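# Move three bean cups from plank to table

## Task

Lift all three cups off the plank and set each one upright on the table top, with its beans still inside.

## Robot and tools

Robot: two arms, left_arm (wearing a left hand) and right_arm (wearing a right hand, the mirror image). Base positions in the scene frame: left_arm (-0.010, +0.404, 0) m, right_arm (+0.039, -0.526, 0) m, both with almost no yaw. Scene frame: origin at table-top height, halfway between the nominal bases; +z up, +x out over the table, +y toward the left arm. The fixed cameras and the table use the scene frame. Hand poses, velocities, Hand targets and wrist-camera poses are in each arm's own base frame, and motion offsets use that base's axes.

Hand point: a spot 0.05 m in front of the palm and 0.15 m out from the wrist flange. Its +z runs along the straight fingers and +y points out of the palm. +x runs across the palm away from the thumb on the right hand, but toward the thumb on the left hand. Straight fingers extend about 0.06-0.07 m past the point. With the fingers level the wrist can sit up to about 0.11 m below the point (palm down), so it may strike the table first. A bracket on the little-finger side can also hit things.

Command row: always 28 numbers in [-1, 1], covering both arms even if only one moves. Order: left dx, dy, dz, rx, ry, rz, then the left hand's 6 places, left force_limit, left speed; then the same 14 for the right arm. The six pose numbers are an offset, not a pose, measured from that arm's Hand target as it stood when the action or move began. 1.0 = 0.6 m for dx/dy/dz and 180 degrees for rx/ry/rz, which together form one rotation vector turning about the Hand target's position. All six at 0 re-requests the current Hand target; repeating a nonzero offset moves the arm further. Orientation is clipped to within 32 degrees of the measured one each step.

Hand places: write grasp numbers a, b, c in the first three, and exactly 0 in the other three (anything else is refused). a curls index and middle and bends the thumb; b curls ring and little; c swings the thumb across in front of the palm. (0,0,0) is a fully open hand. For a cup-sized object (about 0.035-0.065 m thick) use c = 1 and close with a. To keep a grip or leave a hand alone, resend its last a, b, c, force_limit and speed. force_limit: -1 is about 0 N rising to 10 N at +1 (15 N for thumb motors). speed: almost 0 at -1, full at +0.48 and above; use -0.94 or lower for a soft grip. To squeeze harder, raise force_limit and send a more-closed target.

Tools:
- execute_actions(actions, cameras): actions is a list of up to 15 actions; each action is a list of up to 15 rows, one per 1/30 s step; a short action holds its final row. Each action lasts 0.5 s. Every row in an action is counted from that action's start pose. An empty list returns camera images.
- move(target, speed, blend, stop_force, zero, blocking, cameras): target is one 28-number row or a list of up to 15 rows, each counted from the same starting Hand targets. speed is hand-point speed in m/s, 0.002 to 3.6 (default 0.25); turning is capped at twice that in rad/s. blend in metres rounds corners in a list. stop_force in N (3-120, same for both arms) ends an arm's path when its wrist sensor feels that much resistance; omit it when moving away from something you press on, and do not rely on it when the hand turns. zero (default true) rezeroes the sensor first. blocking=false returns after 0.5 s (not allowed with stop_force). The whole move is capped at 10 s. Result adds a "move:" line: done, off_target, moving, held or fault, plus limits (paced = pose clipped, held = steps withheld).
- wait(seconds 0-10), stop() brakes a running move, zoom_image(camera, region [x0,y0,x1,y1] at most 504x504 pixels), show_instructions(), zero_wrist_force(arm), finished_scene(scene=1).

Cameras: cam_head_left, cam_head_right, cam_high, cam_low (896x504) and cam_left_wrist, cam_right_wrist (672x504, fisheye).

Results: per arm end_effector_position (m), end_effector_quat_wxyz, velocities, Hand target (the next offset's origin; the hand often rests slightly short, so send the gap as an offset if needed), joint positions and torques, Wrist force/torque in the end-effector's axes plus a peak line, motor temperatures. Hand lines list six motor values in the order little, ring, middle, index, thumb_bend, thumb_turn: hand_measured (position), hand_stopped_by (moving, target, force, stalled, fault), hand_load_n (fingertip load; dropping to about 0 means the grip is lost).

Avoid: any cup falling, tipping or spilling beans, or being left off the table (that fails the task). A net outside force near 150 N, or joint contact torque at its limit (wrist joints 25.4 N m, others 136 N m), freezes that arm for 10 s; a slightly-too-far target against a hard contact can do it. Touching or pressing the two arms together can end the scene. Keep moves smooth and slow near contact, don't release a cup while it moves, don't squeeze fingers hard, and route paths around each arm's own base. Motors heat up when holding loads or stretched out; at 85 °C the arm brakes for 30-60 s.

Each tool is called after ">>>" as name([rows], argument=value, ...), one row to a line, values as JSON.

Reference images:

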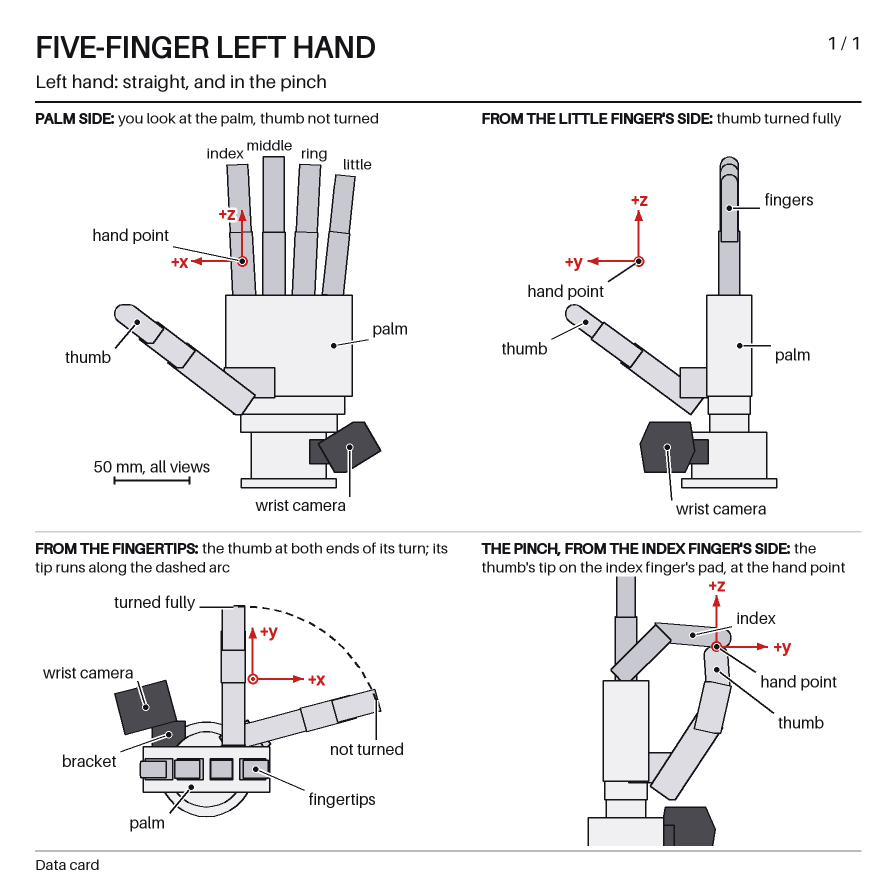

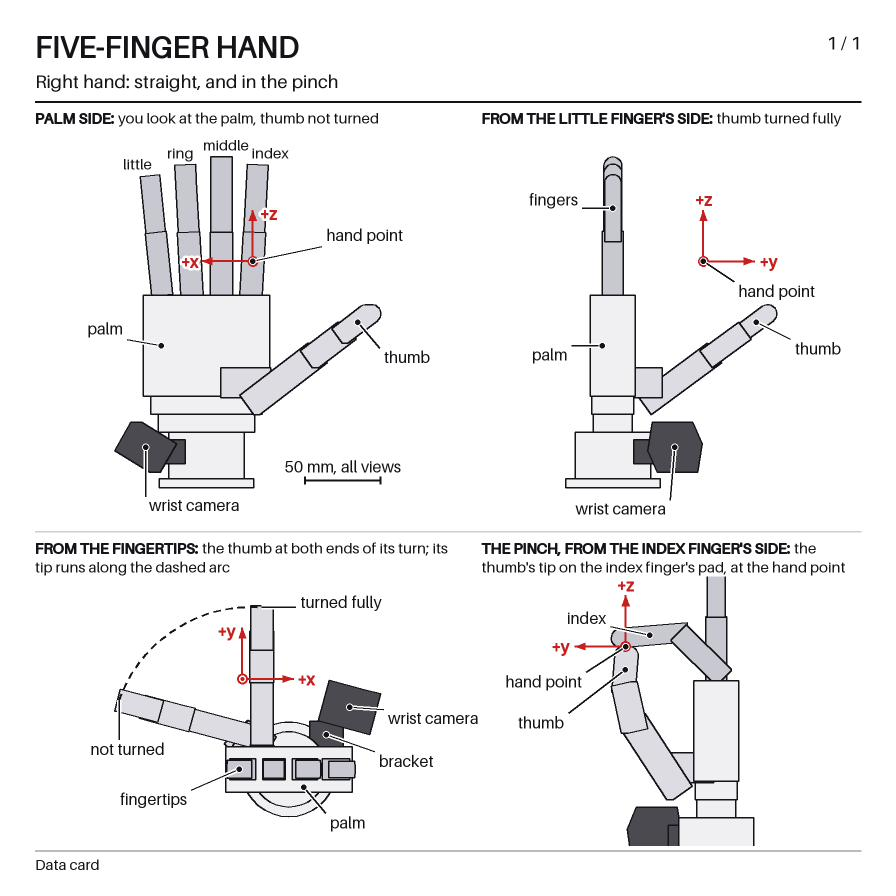

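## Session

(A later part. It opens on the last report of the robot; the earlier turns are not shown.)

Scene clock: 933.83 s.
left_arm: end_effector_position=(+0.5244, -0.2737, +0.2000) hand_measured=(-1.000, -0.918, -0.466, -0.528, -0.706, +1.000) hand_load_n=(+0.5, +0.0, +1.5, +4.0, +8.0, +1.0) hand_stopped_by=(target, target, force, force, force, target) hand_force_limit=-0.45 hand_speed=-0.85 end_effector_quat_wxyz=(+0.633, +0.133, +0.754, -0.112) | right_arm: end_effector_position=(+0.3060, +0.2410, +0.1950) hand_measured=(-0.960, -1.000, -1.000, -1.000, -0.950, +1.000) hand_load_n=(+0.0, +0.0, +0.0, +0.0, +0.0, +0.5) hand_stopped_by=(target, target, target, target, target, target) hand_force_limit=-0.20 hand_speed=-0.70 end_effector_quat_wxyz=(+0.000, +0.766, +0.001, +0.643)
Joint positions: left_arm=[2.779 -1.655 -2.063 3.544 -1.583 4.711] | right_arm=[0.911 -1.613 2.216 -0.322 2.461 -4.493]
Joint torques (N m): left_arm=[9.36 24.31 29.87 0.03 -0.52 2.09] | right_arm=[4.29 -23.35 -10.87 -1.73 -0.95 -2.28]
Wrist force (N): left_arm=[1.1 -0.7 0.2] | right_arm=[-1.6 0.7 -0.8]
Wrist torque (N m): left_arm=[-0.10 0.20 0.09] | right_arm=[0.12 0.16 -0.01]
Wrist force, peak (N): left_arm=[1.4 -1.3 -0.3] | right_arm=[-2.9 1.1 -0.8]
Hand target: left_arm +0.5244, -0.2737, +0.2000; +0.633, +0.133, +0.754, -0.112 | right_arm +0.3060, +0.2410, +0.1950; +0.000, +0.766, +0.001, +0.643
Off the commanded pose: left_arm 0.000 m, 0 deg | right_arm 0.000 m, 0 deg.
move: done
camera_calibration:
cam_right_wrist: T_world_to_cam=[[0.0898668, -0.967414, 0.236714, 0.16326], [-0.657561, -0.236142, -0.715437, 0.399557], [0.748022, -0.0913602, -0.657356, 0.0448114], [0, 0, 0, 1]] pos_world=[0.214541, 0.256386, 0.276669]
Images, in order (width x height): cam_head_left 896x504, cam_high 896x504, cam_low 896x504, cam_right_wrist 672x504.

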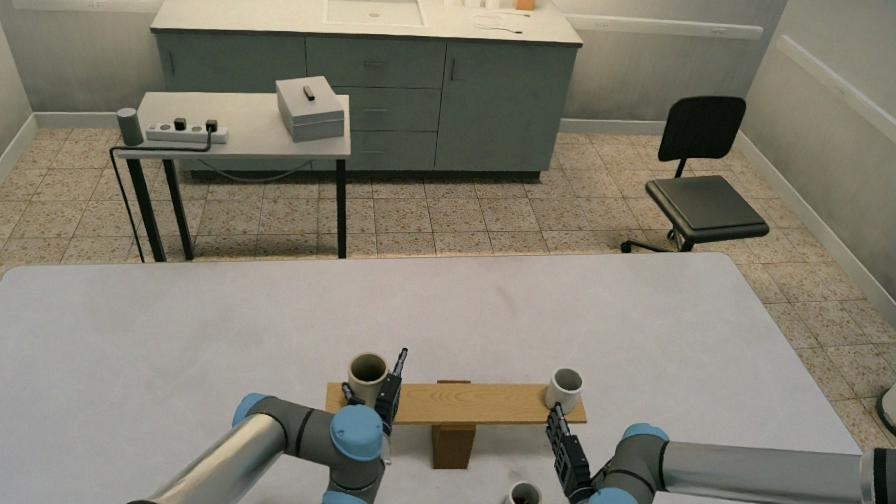

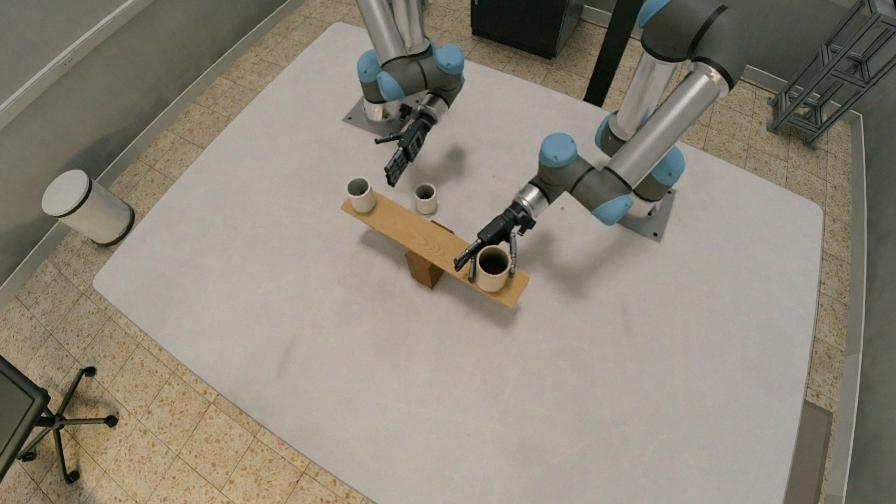

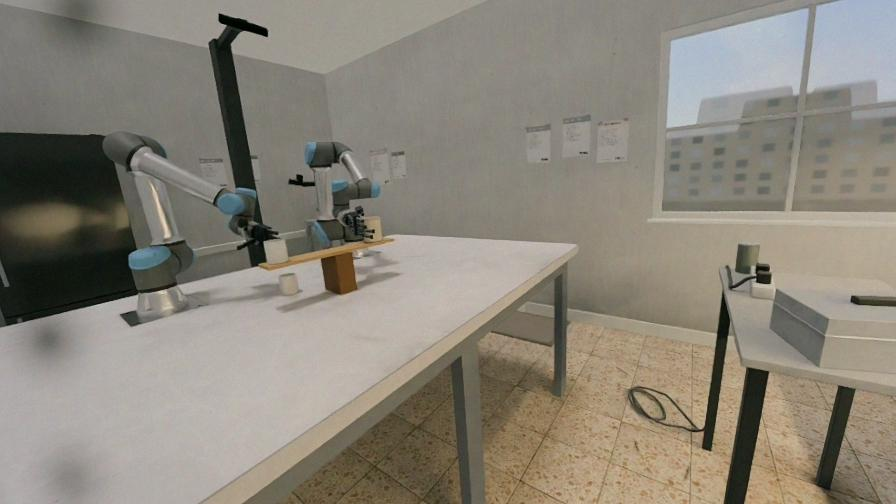

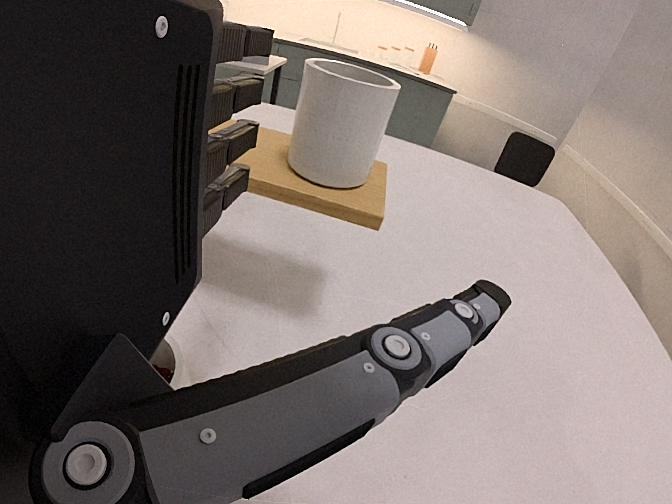

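>>> move([
  [0,0,0,0,0,0,0.55,0,1,0,0,0,-0.45,-0.85, 0.2283,0.005,0,0,0,0,-0.4,0,1,0,0,0,-0.2,-0.7],
  [0,0,0,0,0,0,0.55,0,1,0,0,0,-0.45,-0.85, 0.2283,-0.0033,0,0,0,0,-0.4,0,1,0,0,0,-0.2,-0.7],
], speed=[0.09, 0.03], stop_force=6, cameras=["cam_right_wrist","cam_high","cam_head_left"])

>>> zoom_image(camera="cam_high", region=[330, 130, 550, 320])

Scene clock: 963.30 s.
left_arm: end_effector_position=(+0.5244, -0.2737, +0.2000) hand_measured=(-1.000, -0.918, -0.466, -0.528, -0.706, +1.000) hand_load_n=(+0.0, +0.0, +1.5, +4.0, +7.5, +1.0) hand_stopped_by=(target, target, force, force, force, target) hand_force_limit=-0.45 hand_speed=-0.85 end_effector_quat_wxyz=(+0.633, +0.133, +0.754, -0.112) | right_arm: end_effector_position=(+0.4430, +0.2390, +0.1950) hand_measured=(-0.960, -1.000, -1.000, -1.000, -0.950, +1.000) hand_load_n=(+0.0, +0.0, +0.0, +0.0, +0.0, +0.0) hand_stopped_by=(target, target, target, target, target, target) hand_force_limit=-0.20 hand_speed=-0.70 end_effector_quat_wxyz=(+0.000, +0.766, +0.001, +0.643)
Joint positions: left_arm=[2.779 -1.655 -2.063 3.544 -1.583 4.711] | right_arm=[0.598 -1.497 2.092 -0.385 2.158 -4.596]
Joint torques (N m): left_arm=[10.11 23.38 29.3 0.23 -0.37 2.02] | right_arm=[6.18 -12.43 -25.24 0.41 2.58 1.95]
Wrist force (N): left_arm=[1.0 -1.5 -0.2] | right_arm=[-1.5 0.9 -0.7]
Wrist torque (N m): left_arm=[-0.19 0.20 0.11] | right_arm=[0.17 0.13 0.04]
Wrist force, peak (N): left_arm=[1.3 -1.4 0.1] | right_arm=[-1.7 0.9 -1.7]
Hand target: left_arm +0.5244, -0.2737, +0.2000; +0.633, +0.133, +0.754, -0.112 | right_arm +0.4430, +0.2390, +0.1950; +0.000, +0.766, +0.001, +0.643
Off the commanded pose: left_arm 0.000 m, 0 deg | right_arm 0.000 m, 0 deg.
move: done
camera_calibration:
cam_right_wrist: T_world_to_cam=[[0.0898089, -0.967435, 0.236652, 0.149066], [-0.657569, -0.236057, -0.715458, 0.489091], [0.748022, -0.0913603, -0.657355, -0.0577756], [0, 0, 0, 1]] pos_world=[0.351441, 0.254386, 0.276669]
Images, in order (width x height): cam_head_left 896x504, cam_high 896x504, cam_right_wrist 672x504.

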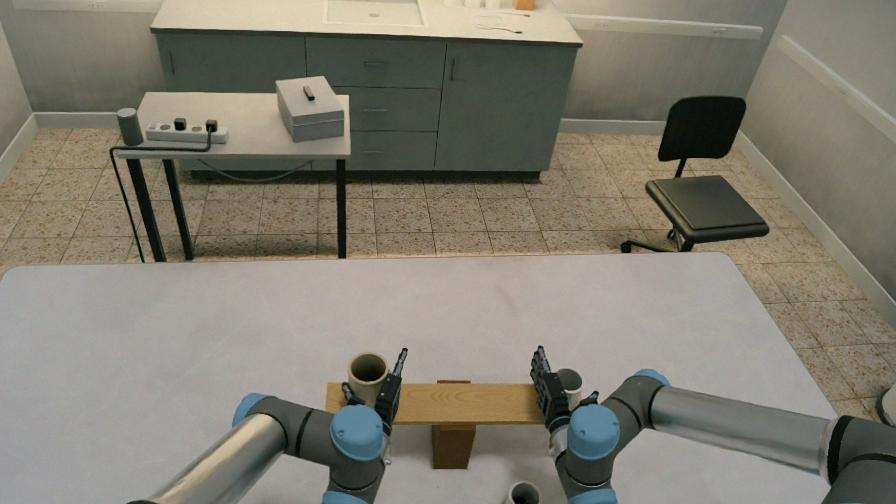

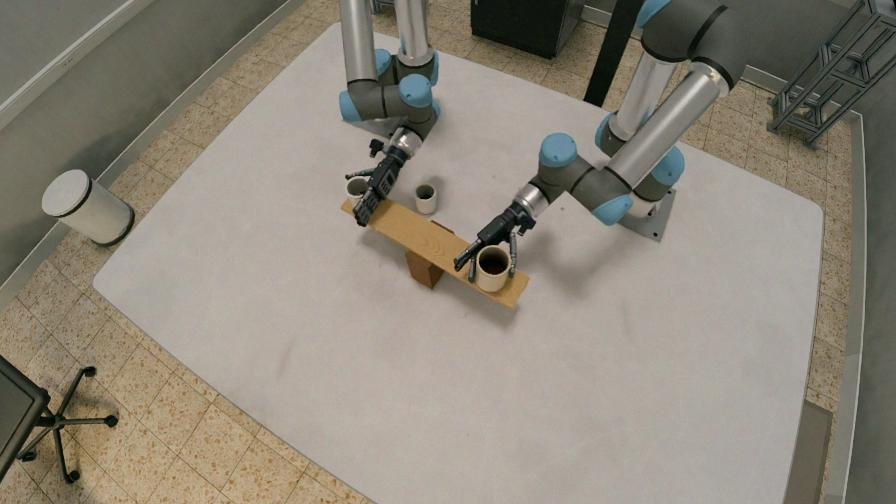

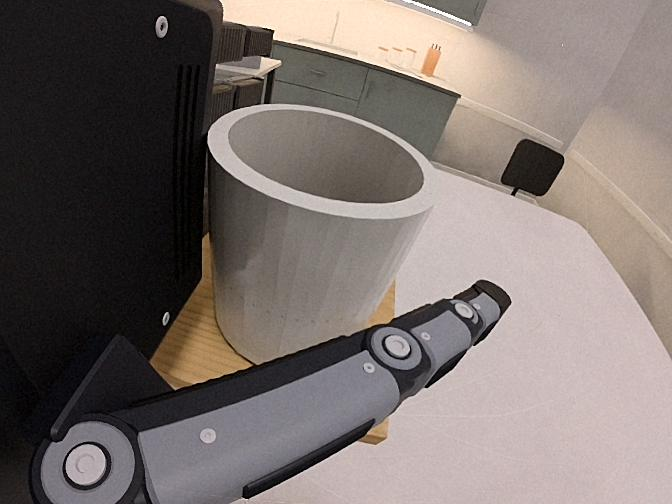

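Scaled by 2.291 from the camera's 896x504 image, which has a finer 1280x720 frame.

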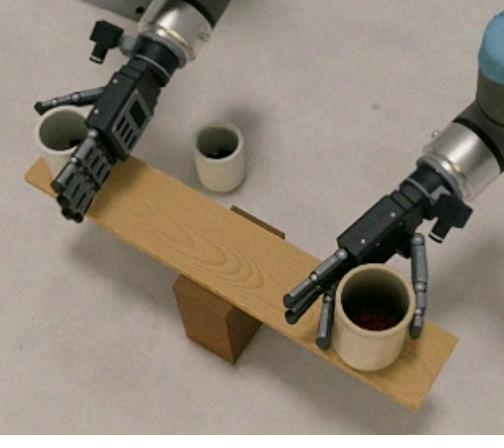

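>>> move([
  [0,0,0,0,0,0,0.55,0,1,0,0,0,-0.45,-0.85, -0.005,0.01,0,0,0,0,-0.4,0,1,0,0,0,-0.2,-0.7],
  [0,0,0,0,0,0,0.55,0,1,0,0,0,-0.45,-0.85, -0.005,0.01,0,0,0,0,0.6,0,1,0,0,0,0.1,-0.85],
], speed=0.05, cameras=["cam_right_wrist","cam_high"])

>>> zoom_image(camera="cam_high", region=[330, 130, 550, 320])

Scene clock: 1003.23 s.
left_arm: end_effector_position=(+0.5244, -0.2737, +0.2000) hand_measured=(-1.000, -0.918, -0.466, -0.528, -0.706, +1.000) hand_load_n=(+0.0, +0.0, +2.0, +4.0, +8.0, +1.0) hand_stopped_by=(target, target, force, force, force, target) hand_force_limit=-0.45 hand_speed=-0.85 end_effector_quat_wxyz=(+0.633, +0.133, +0.754, -0.112) | right_arm: end_effector_position=(+0.4400, +0.2450, +0.1950) hand_measured=(-1.000, -0.910, -0.266, -0.350, -0.622, +1.000) hand_load_n=(+0.0, +0.0, +8.0, +2.5, +12.5, +1.0) hand_stopped_by=(target, target, force, force, force, target) hand_force_limit=0.10 hand_speed=-0.85 end_effector_quat_wxyz=(+0.000, +0.766, +0.001, +0.643)
Joint positions: left_arm=[2.779 -1.655 -2.063 3.544 -1.583 4.711] | right_arm=[0.618 -1.488 2.083 -0.381 2.177 -4.59]
Joint torques (N m): left_arm=[9.02 23.41 29.78 0 0.01 2.06] | right_arm=[-7.57 -29.3 -11.88 -1.81 -1.85 -2.17]
Wrist force (N): left_arm=[1.1 -0.8 -0.3] | right_arm=[-2.5 1.2 -0.6]
Wrist torque (N m): left_arm=[-0.09 0.18 0.10] | right_arm=[0.23 0.16 -0.06]
Wrist force, peak (N): left_arm=[1.5 -1.2 0.1] | right_arm=[-2.7 0.8 -0.5]
Hand target: left_arm +0.5244, -0.2737, +0.2000; +0.633, +0.133, +0.754, -0.112 | right_arm +0.4400, +0.2450, +0.1950; +0.000, +0.766, +0.001, +0.643
Off the commanded pose: left_arm 0.000 m, 0 deg | right_arm 0.000 m, 0 deg.
move: done
camera_calibration:
cam_right_wrist: T_world_to_cam=[[0.0898089, -0.967435, 0.236652, 0.15514], [-0.657569, -0.236057, -0.715458, 0.488535], [0.748022, -0.0913603, -0.657355, -0.0549834], [0, 0, 0, 1]] pos_world=[0.348441, 0.260386, 0.276669]
Images, in order (width x height): cam_high 896x504, cam_right_wrist 672x504.

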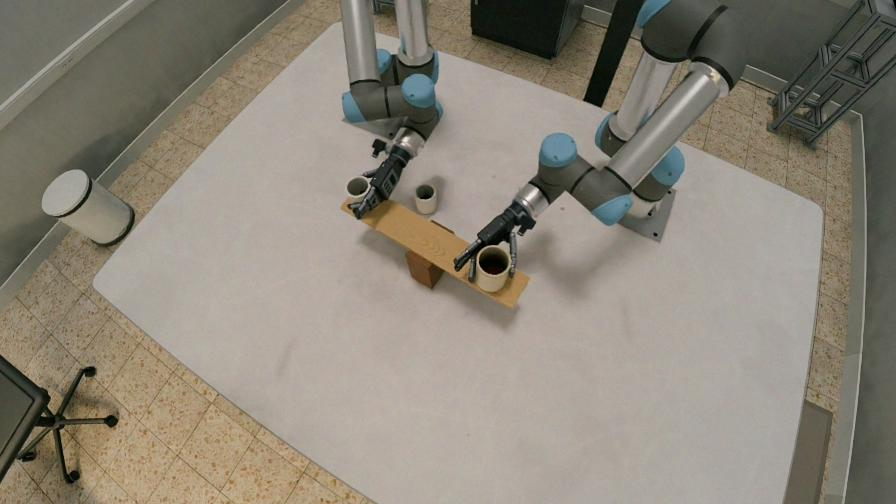

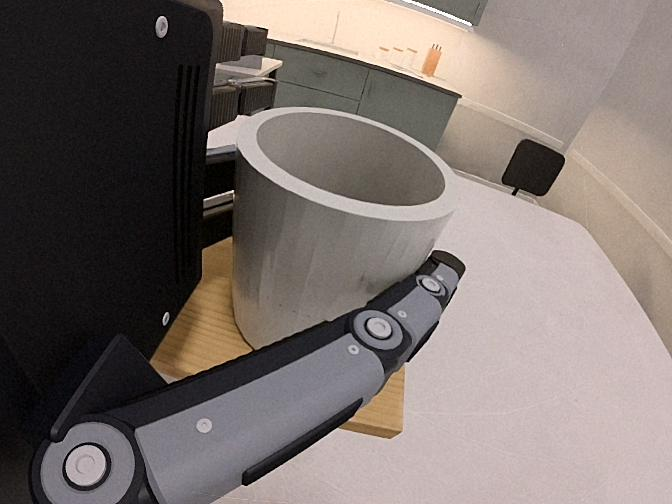

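Scaled by 2.291 from the camera's 896x504 image, which has a finer 1280x720 frame.

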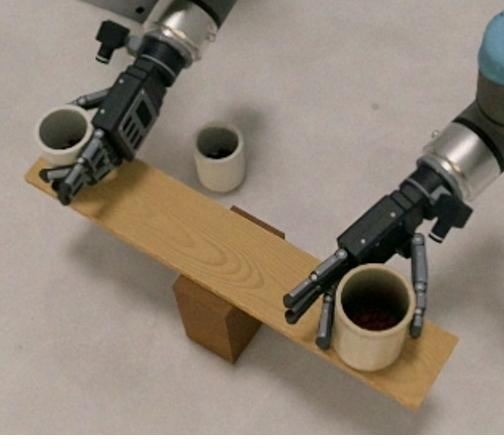

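>>> move([
  [0,0,0,0,0,0,0.6,0,1,0,0,0,0.5,-0.88, 0,0,0,0,0,0,0.65,0,1,0,0,0,-0.1,-0.88],
], speed=0.05, cameras=["cam_left_wrist","cam_high"])

>>> zoom_image(camera="cam_high", region=[330, 130, 550, 320])

Scene clock: 1024.07 s.
left_arm: end_effector_position=(+0.5244, -0.2737, +0.2000) hand_measured=(-1.000, -0.910, -0.424, -0.496, -0.708, +1.000) hand_load_n=(+0.0, +0.0, +8.0, +5.5, +19.0, +2.0) hand_stopped_by=(target, target, force, force, force, target) hand_force_limit=0.50 hand_speed=-0.88 end_effector_quat_wxyz=(+0.633, +0.133, +0.754, -0.112) | right_arm: end_effector_position=(+0.4400, +0.2450, +0.1950) hand_measured=(-1.000, -0.902, -0.266, -0.340, -0.622, +1.000) hand_load_n=(+0.0, +0.0, +6.5, +4.5, +13.0, +0.0) hand_stopped_by=(target, target, force, force, force, target) hand_force_limit=-0.10 hand_speed=-0.88 end_effector_quat_wxyz=(+0.000, +0.766, +0.001, +0.643)
Joint positions: left_arm=[2.779 -1.655 -2.063 3.544 -1.583 4.711] | right_arm=[0.618 -1.488 2.083 -0.381 2.177 -4.59]
Joint torques (N m): left_arm=[8.29 22.56 29.68 0.23 -0.38 1.94] | right_arm=[-7.41 -26.47 -13.62 -1.86 0.54 -2.09]
Wrist force (N): left_arm=[2.9 -1.1 0.3] | right_arm=[-2.6 1.2 -0.9]
Wrist torque (N m): left_arm=[-0.13 0.22 0.14] | right_arm=[0.21 0.16 -0.07]
Wrist force, peak (N): left_arm=[3.1 -1.2 0.3] | right_arm=[-2.8 1.0 -0.7]
Hand target: left_arm +0.5244, -0.2737, +0.2000; +0.633, +0.133, +0.754, -0.112 | right_arm +0.4400, +0.2450, +0.1950; +0.000, +0.766, +0.001, +0.643
Off the commanded pose: left_arm 0.000 m, 0 deg | right_arm 0.000 m, 0 deg.
move: done
camera_calibration:
cam_left_wrist: T_world_to_cam=[[-0.357431, -0.893531, -0.271747, 0.00172137], [-0.555737, 0.437334, -0.707032, 0.543535], [0.750599, -0.101695, -0.652885, -0.178537], [0, 0, 0, 1]] pos_world=[0.436688, -0.254325, 0.268201]
Images, in order (width x height): cam_high 896x504, cam_left_wrist 672x504.

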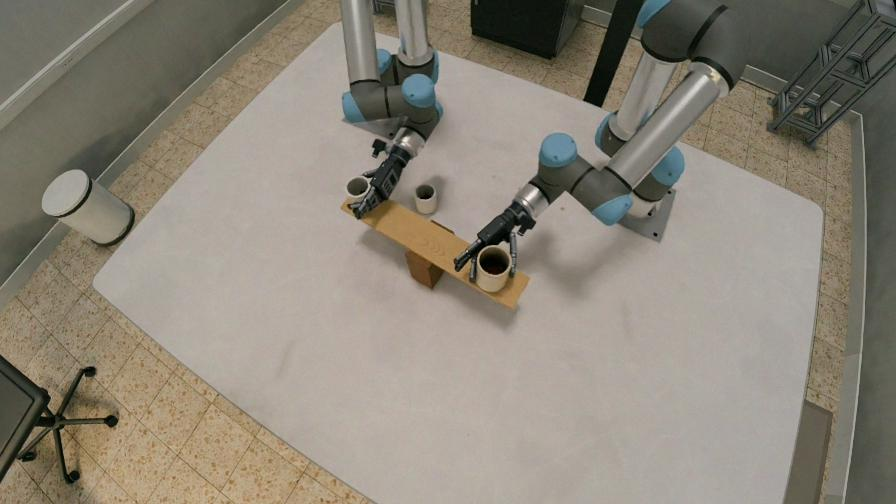

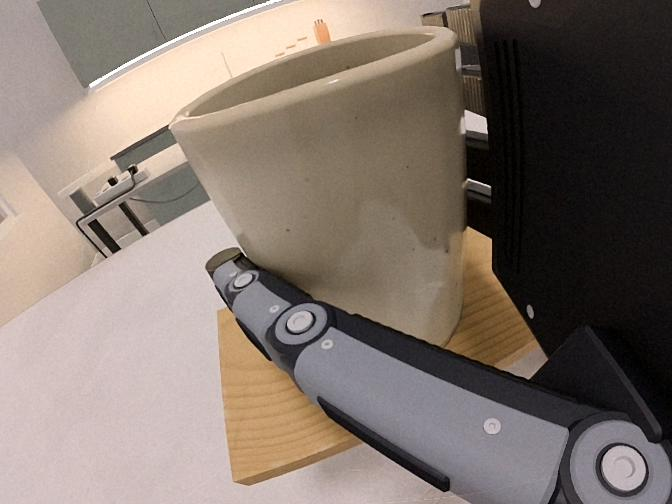

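Scaled by 2.291 from the camera's 896x504 image, which has a finer 1280x720 frame.

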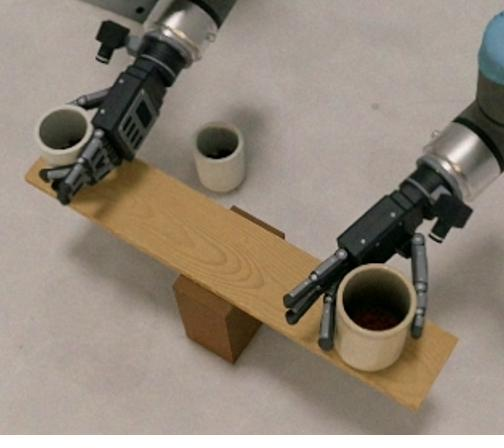

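>>> move([
  [0,0,0.05,0,0,0,0.6,0,1,0,0,0,0.5,-0.88, 0,0,0.05,0,0,0,0.65,0,1,0,0,0,-0.1,-0.88],
], speed=0.04, cameras=["cam_left_wrist","cam_right_wrist","cam_high","cam_low"])

>>> zoom_image(camera="cam_high", region=[330, 130, 550, 320])

>>> zoom_image(camera="cam_low", region=[220, 180, 420, 310])

Scene clock: 1033.27 s.
left_arm: end_effector_position=(+0.5245, -0.2737, +0.2302) hand_measured=(-1.000, -0.910, -0.424, -0.496, -0.708, +1.000) hand_load_n=(+0.0, +0.0, +8.0, +6.0, +18.5, +2.5) hand_stopped_by=(target, target, force, force, force, target) hand_force_limit=0.50 hand_speed=-0.88 end_effector_quat_wxyz=(+0.633, +0.133, +0.754, -0.112) end_effector_velocity=(+0.000, +0.000, -0.002) end_effector_angular_velocity=(+0.002, -0.001, +0.000) | right_arm: end_effector_position=(+0.4400, +0.2450, +0.2251) hand_measured=(-1.000, -0.902, -0.266, -0.340, -0.622, +1.000) hand_load_n=(+0.0, +0.0, +6.5, +2.5, +9.5, +1.0) hand_stopped_by=(target, target, force, force, force, target) hand_force_limit=-0.10 hand_speed=-0.88 end_effector_quat_wxyz=(+0.000, +0.766, +0.001, +0.643)
Joint positions: left_arm=[2.779 -1.615 -2.018 3.458 -1.583 4.711] | right_arm=[0.618 -1.53 2.038 -0.294 2.177 -4.591]
Joint velocities: left_arm=[0 -0.003 -0.003 0.006 0 0.002] | right_arm=[within noise]
Joint torques (N m): left_arm=[8.41 12.42 13.79 3.72 -0.31 2.28] | right_arm=[-7.31 -11.35 -12.89 -2.58 2.56 -0.37]
Wrist force (N): left_arm=[3.7 -1.3 0.7] | right_arm=[-3.5 0.6 -0.2]
Wrist torque (N m): left_arm=[-0.16 0.17 0.19] | right_arm=[0.11 0.13 -0.11]
Wrist force, peak (N): left_arm=[4.2 -1.0 0.9] | right_arm=[-4.2 0.9 -0.2]
Hand target: left_arm +0.5244, -0.2737, +0.2300; +0.633, +0.133, +0.754, -0.112 | right_arm +0.4400, +0.2450, +0.2250; +0.000, +0.766, +0.001, +0.643
Off the commanded pose: left_arm 0.000 m, 0 deg | right_arm 0.000 m, 0 deg.
move: done
camera_calibration:
cam_left_wrist: T_world_to_cam=[[-0.357335, -0.89357, -0.271743, 0.00993781], [-0.5555, 0.437234, -0.707281, 0.564959], [0.750821, -0.101783, -0.652617, -0.159031], [0, 0, 0, 1]] pos_world=[0.436789, -0.254326, 0.298499]
cam_right_wrist: T_world_to_cam=[[0.0897413, -0.967439, 0.236661, 0.148038], [-0.657416, -0.236039, -0.715604, 0.510056], [0.748165, -0.0913658, -0.657193, -0.0352951], [0, 0, 0, 1]] pos_world=[0.34844, 0.260386, 0.306767]
Images, in order (width x height): cam_high 896x504, cam_low 896x504, cam_left_wrist 672x504, cam_right_wrist 672x504.

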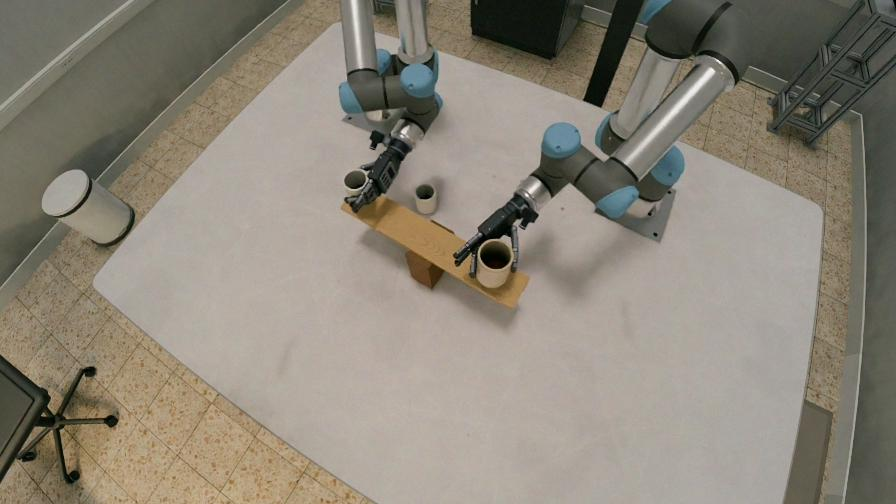

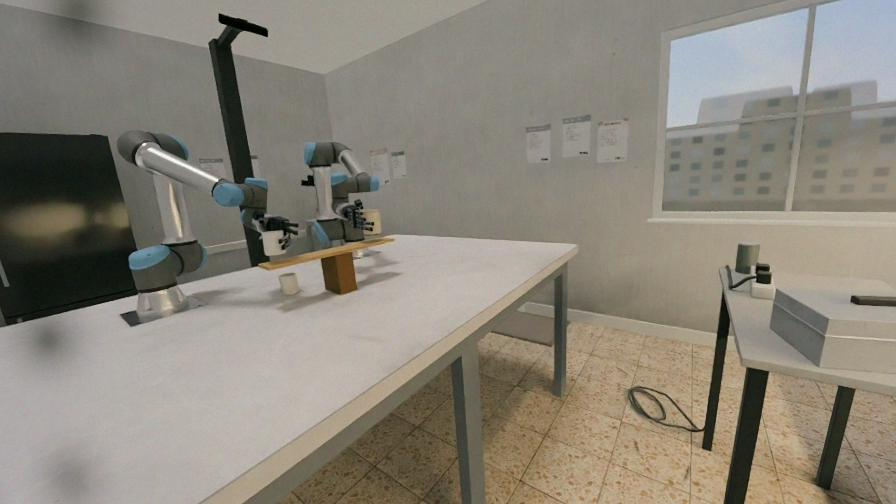

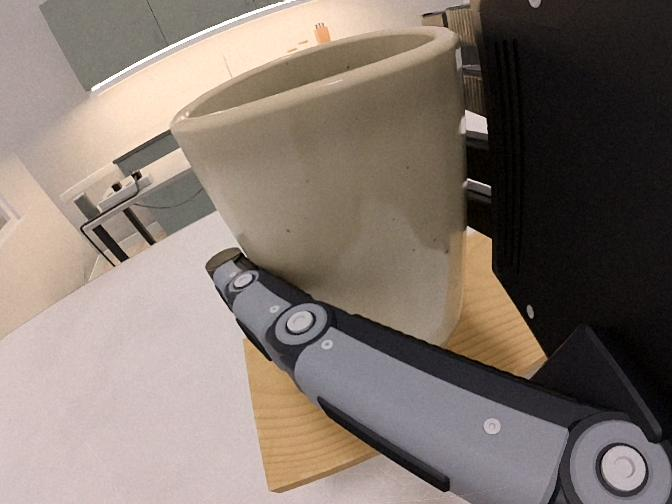

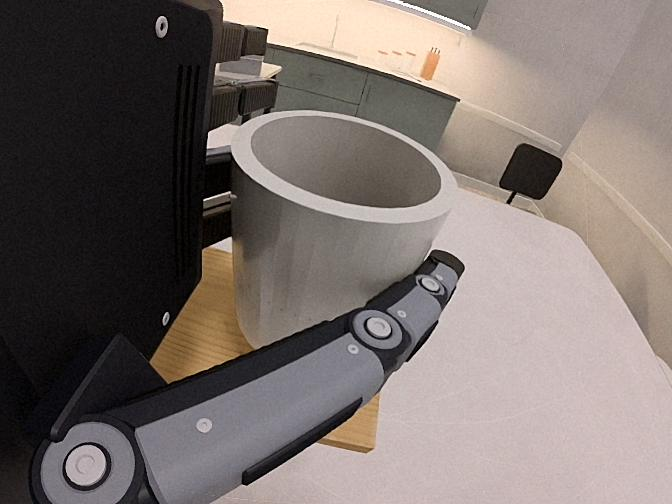

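Scaled by 2.291 from the camera's 896x504 image, which has a finer 1280x720 frame.

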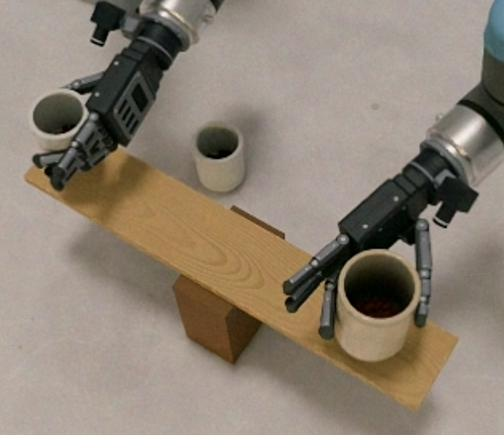

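Scaled by 2.520 from the camera's 896x504 image, which has a finer 1280x720 frame.

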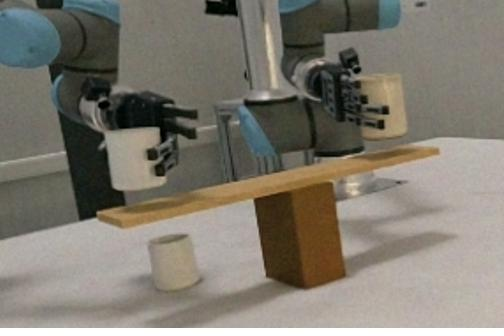

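>>> move([
  [-0.2908,0.0062,0.0,0,0,0,0.6,0,1,0,0,0,0.5,-0.88, -0.0267,-0.3233,0.0,0,0,0,0.65,0,1,0,0,0,-0.1,-0.88],
  [-0.2908,0.0062,-0.2833,0,0,0,0.6,0,1,0,0,0,0.5,-0.88, -0.0267,-0.3233,-0.2833,0,0,0,0.65,0,1,0,0,0,-0.1,-0.88],
], speed=0.13, blend=0.03, cameras=["cam_left_wrist","cam_right_wrist","cam_high","cam_low"])

>>> zoom_image(camera="cam_low", region=[180, 180, 420, 340])

Scene clock: 1073.27 s.
left_arm: end_effector_position=(+0.3499, -0.2699, +0.0600) hand_measured=(-1.000, -0.910, -0.424, -0.496, -0.708, +1.000) hand_load_n=(+0.0, +0.0, +8.0, +5.5, +19.0, +2.5) hand_stopped_by=(target, target, force, force, force, target) hand_force_limit=0.50 hand_speed=-0.88 end_effector_quat_wxyz=(+0.633, +0.133, +0.755, -0.112) | right_arm: end_effector_position=(+0.4239, +0.0510, +0.0550) hand_measured=(-1.000, -0.902, -0.266, -0.340, -0.622, +1.000) hand_load_n=(+0.0, +0.0, +6.0, +2.0, +10.0, +1.0) hand_stopped_by=(target, target, force, force, force, target) hand_force_limit=-0.10 hand_speed=-0.88 end_effector_quat_wxyz=(+0.000, +0.766, +0.001, +0.643)
Joint positions: left_arm=[2.498 -1.735 -2.508 4.06 -1.861 4.66] | right_arm=[-0.127 -1.505 2.664 -0.983 1.445 -4.736]
Joint torques (N m): left_arm=[-11.79 10.79 24.31 3.22 -1.53 2.92] | right_arm=[4.21 -3.92 -17.06 -3.07 1.13 1.39]
Wrist force (N): left_arm=[3.8 -1.1 0.4] | right_arm=[-3.4 0.6 -0.4]
Wrist torque (N m): left_arm=[-0.11 0.16 0.11] | right_arm=[0.08 0.11 0.02]
Wrist force, peak (N): left_arm=[5.5 -1.1 0.7] | right_arm=[-5.0 0.9 -0.2]
Hand target: left_arm +0.3499, -0.2700, +0.0600; +0.633, +0.133, +0.754, -0.112 | right_arm +0.4240, +0.0510, +0.0550; +0.000, +0.766, +0.001, +0.643
Off the commanded pose: left_arm 0.000 m, 0 deg | right_arm 0.000 m, 0 deg.
move: done
camera_calibration:
cam_left_wrist: T_world_to_cam=[[-0.357312, -0.89355, -0.27184, -0.0952964], [-0.555859, 0.437343, -0.706931, 0.346005], [0.750566, -0.10149, -0.652955, -0.13844], [0, 0, 0, 1]] pos_world=[0.262187, -0.250525, 0.128301]
cam_right_wrist: T_world_to_cam=[[0.0897372, -0.967429, 0.236703, 0.00205155], [-0.657637, -0.23604, -0.715401, 0.332003], [0.747971, -0.0914666, -0.657399, -0.152664], [0, 0, 0, 1]] pos_world=[0.332342, 0.0663872, 0.136669]
Images, in order (width x height): cam_high 896x504, cam_low 896x504, cam_left_wrist 672x504, cam_right_wrist 672x504.

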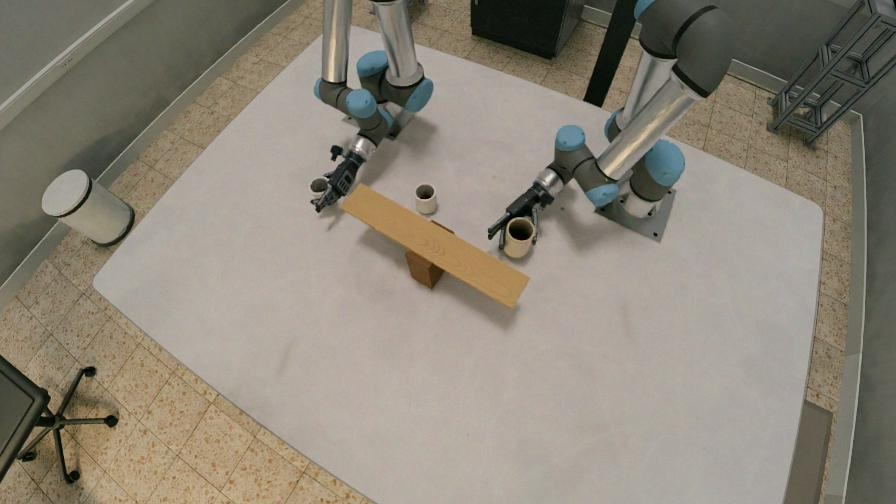

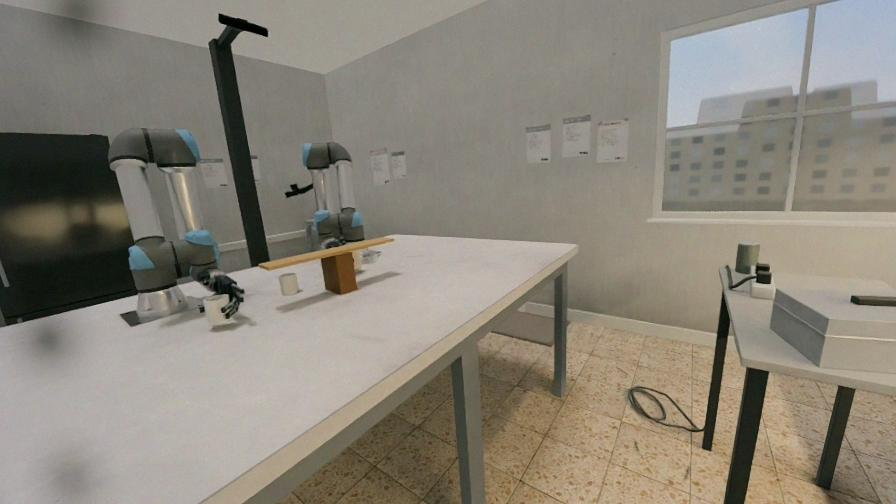

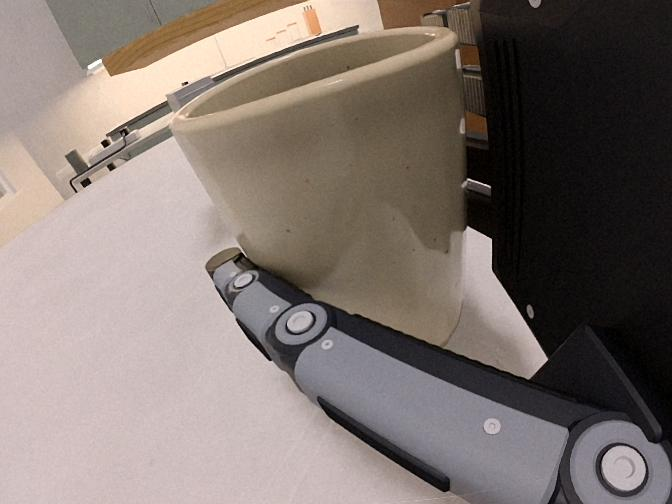

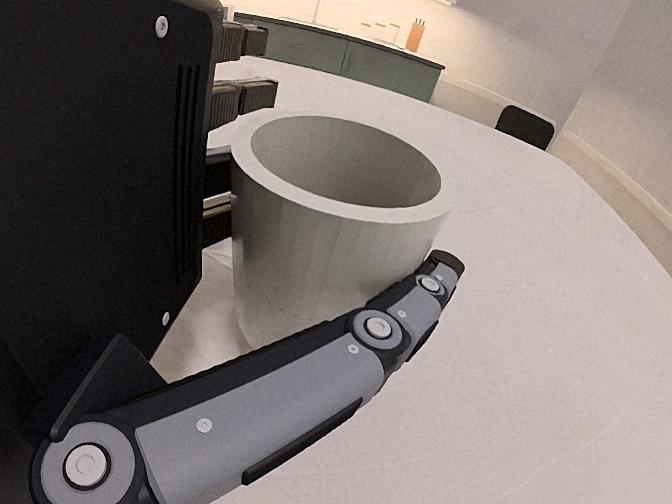

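Scaled by 2.100 from the camera's 896x504 image, which has a finer 1280x720 frame.

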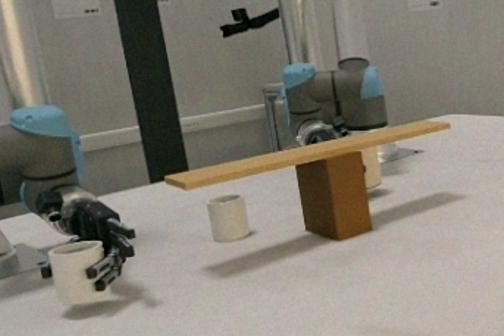

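>>> move([
  [0,0,-0.05,0,0,0,0.6,0,1,0,0,0,0.5,-0.88, 0,0,-0.05,0,0,0,0.65,0,1,0,0,0,-0.1,-0.88],
], speed=0.012, stop_force=3, cameras=["cam_left_wrist","cam_right_wrist","cam_low"])

>>> zoom_image(camera="cam_low", region=[180, 180, 420, 340])

Scene clock: 1081.93 s.
left_arm: end_effector_position=(+0.3499, -0.2700, +0.0377) hand_measured=(-1.000, -0.910, -0.424, -0.496, -0.708, +1.000) hand_load_n=(+0.0, +0.0, +7.5, +5.0, +19.0, +1.5) hand_stopped_by=(target, target, force, force, force, target) hand_force_limit=0.50 hand_speed=-0.88 end_effector_quat_wxyz=(+0.633, +0.133, +0.755, -0.112) | right_arm: end_effector_position=(+0.4240, +0.0510, +0.0341) hand_measured=(-1.000, -0.902, -0.266, -0.340, -0.622, +1.000) hand_load_n=(+0.0, +0.0, +6.5, +2.0, +9.5, +1.0) hand_stopped_by=(target, target, force, force, force, target) hand_force_limit=-0.10 hand_speed=-0.88 end_effector_quat_wxyz=(+0.000, +0.766, +0.001, +0.643)
Joint positions: left_arm=[2.497 -1.817 -2.521 4.156 -1.861 4.66] | right_arm=[-0.127 -1.403 2.679 -1.1 1.445 -4.736]
Joint torques (N m): left_arm=[-13.77 29.31 20.82 2.89 0.47 -0.31] | right_arm=[-3.05 -8.88 -14.41 -3.16 -1.46 -2.02]
Wrist force (N): left_arm=[1.2 -1.0 -0.4] | right_arm=[-3.3 0.9 -0.3]
Wrist torque (N m): left_arm=[-0.15 0.16 0.02] | right_arm=[0.11 0.12 0.04]
Wrist force, peak (N): left_arm=[-8.1 -1.3 -4.0] | right_arm=[-3.7 0.8 -0.4]
Hand target: left_arm +0.3499, -0.2700, +0.0377; +0.633, +0.133, +0.755, -0.112 (not the last commanded pose) | right_arm +0.4240, +0.0510, +0.0341; +0.000, +0.766, +0.001, +0.643 (not the last commanded pose)
Off the commanded pose: left_arm 0.008 m, 0 deg | right_arm 0.009 m, 0 deg.
move: contact (left_arm, right_arm)
camera_calibration:
cam_left_wrist: T_world_to_cam=[[-0.357451, -0.893527, -0.27173, -0.101444], [-0.55579, 0.437342, -0.706986, 0.330201], [0.750551, -0.101688, -0.652942, -0.153123], [0, 0, 0, 1]] pos_world=[0.262188, -0.250625, 0.105901]
cam_right_wrist: T_world_to_cam=[[0.089803, -0.967437, 0.236645, 0.00695062], [-0.65757, -0.236048, -0.71546, 0.317173], [0.748022, -0.0913603, -0.657355, -0.166442], [0, 0, 0, 1]] pos_world=[0.332441, 0.0663864, 0.115869]
Images, in order (width x height): cam_low 896x504, cam_left_wrist 672x504, cam_right_wrist 672x504.

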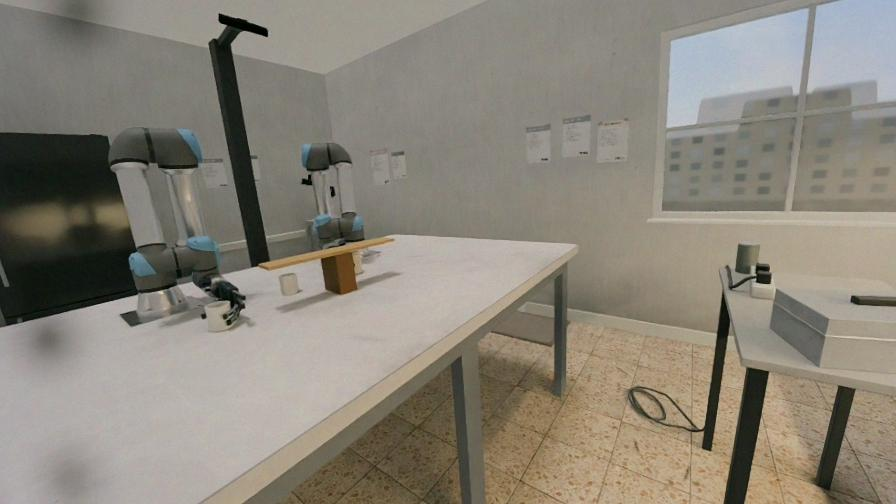

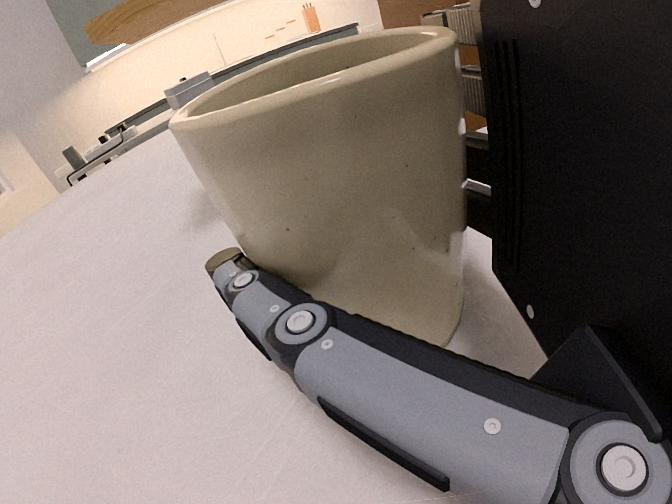

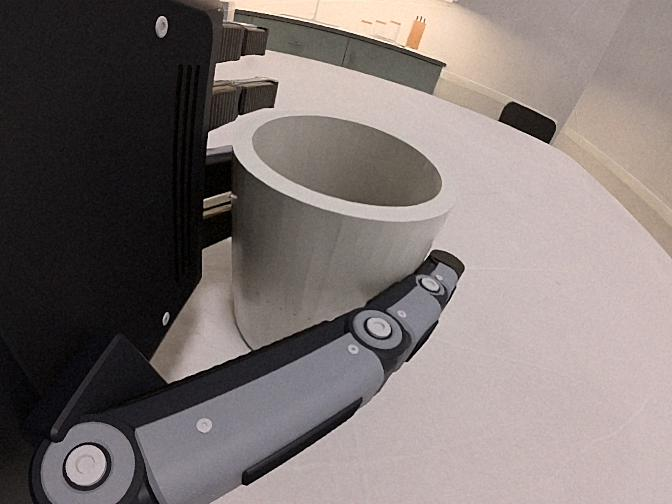

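Scaled by 2.100 from the camera's 896x504 image, which has a finer 1280x720 frame.

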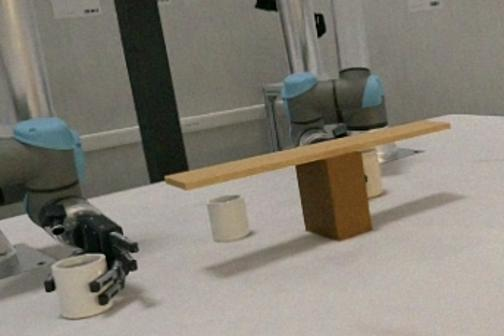

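>>> move([
  [0,0,0,0,0,0,0.6,0,1,0,0,0,0.5,-0.88, 0,0,-0.002,0,0,0,0.65,0,1,0,0,0,-0.1,-0.88],
], speed=0.01)

Scene clock: 1093.07 s.
left_arm: end_effector_position=(+0.3499, -0.2700, +0.0377) hand_measured=(-1.000, -0.910, -0.424, -0.496, -0.708, +1.000) hand_load_n=(+0.0, +0.0, +8.0, +5.5, +19.0, +1.0) hand_stopped_by=(target, target, force, force, force, target) hand_force_limit=0.50 hand_speed=-0.88 end_effector_quat_wxyz=(+0.633, +0.133, +0.755, -0.112) | right_arm: end_effector_position=(+0.4240, +0.0510, +0.0329) hand_measured=(-1.000, -0.902, -0.266, -0.340, -0.622, +1.000) hand_load_n=(+0.0, +0.0, +5.0, +2.0, +11.5, -1.0) hand_stopped_by=(target, target, force, force, force, target) hand_force_limit=-0.10 hand_speed=-0.88 end_effector_quat_wxyz=(+0.000, +0.766, +0.001, +0.643)
Joint positions: left_arm=[2.497 -1.817 -2.521 4.156 -1.861 4.66] | right_arm=[-0.127 -1.397 2.68 -1.107 1.445 -4.736]
Joint torques (N m): left_arm=[-13.94 28.99 21.34 3.07 0.35 -0.43] | right_arm=[5.76 -7.99 2.82 0.93 -1.46 -1.93]
Wrist force (N): left_arm=[1.0 -1.0 -0.3] | right_arm=[7.5 3.5 -2.6]
Wrist torque (N m): left_arm=[-0.16 0.21 0.03] | right_arm=[0.17 0.29 0.28]
Wrist force, peak (N): left_arm=[1.5 -1.1 -0.6] | right_arm=[7.7 3.6 -2.5]
Hand target: left_arm +0.3499, -0.2700, +0.0377; +0.633, +0.133, +0.755, -0.112 | right_arm +0.4240, +0.0510, +0.0329; +0.000, +0.766, +0.001, +0.643
Off the commanded pose: left_arm 0.000 m, 0 deg | right_arm 0.000 m, 0 deg.
move: done


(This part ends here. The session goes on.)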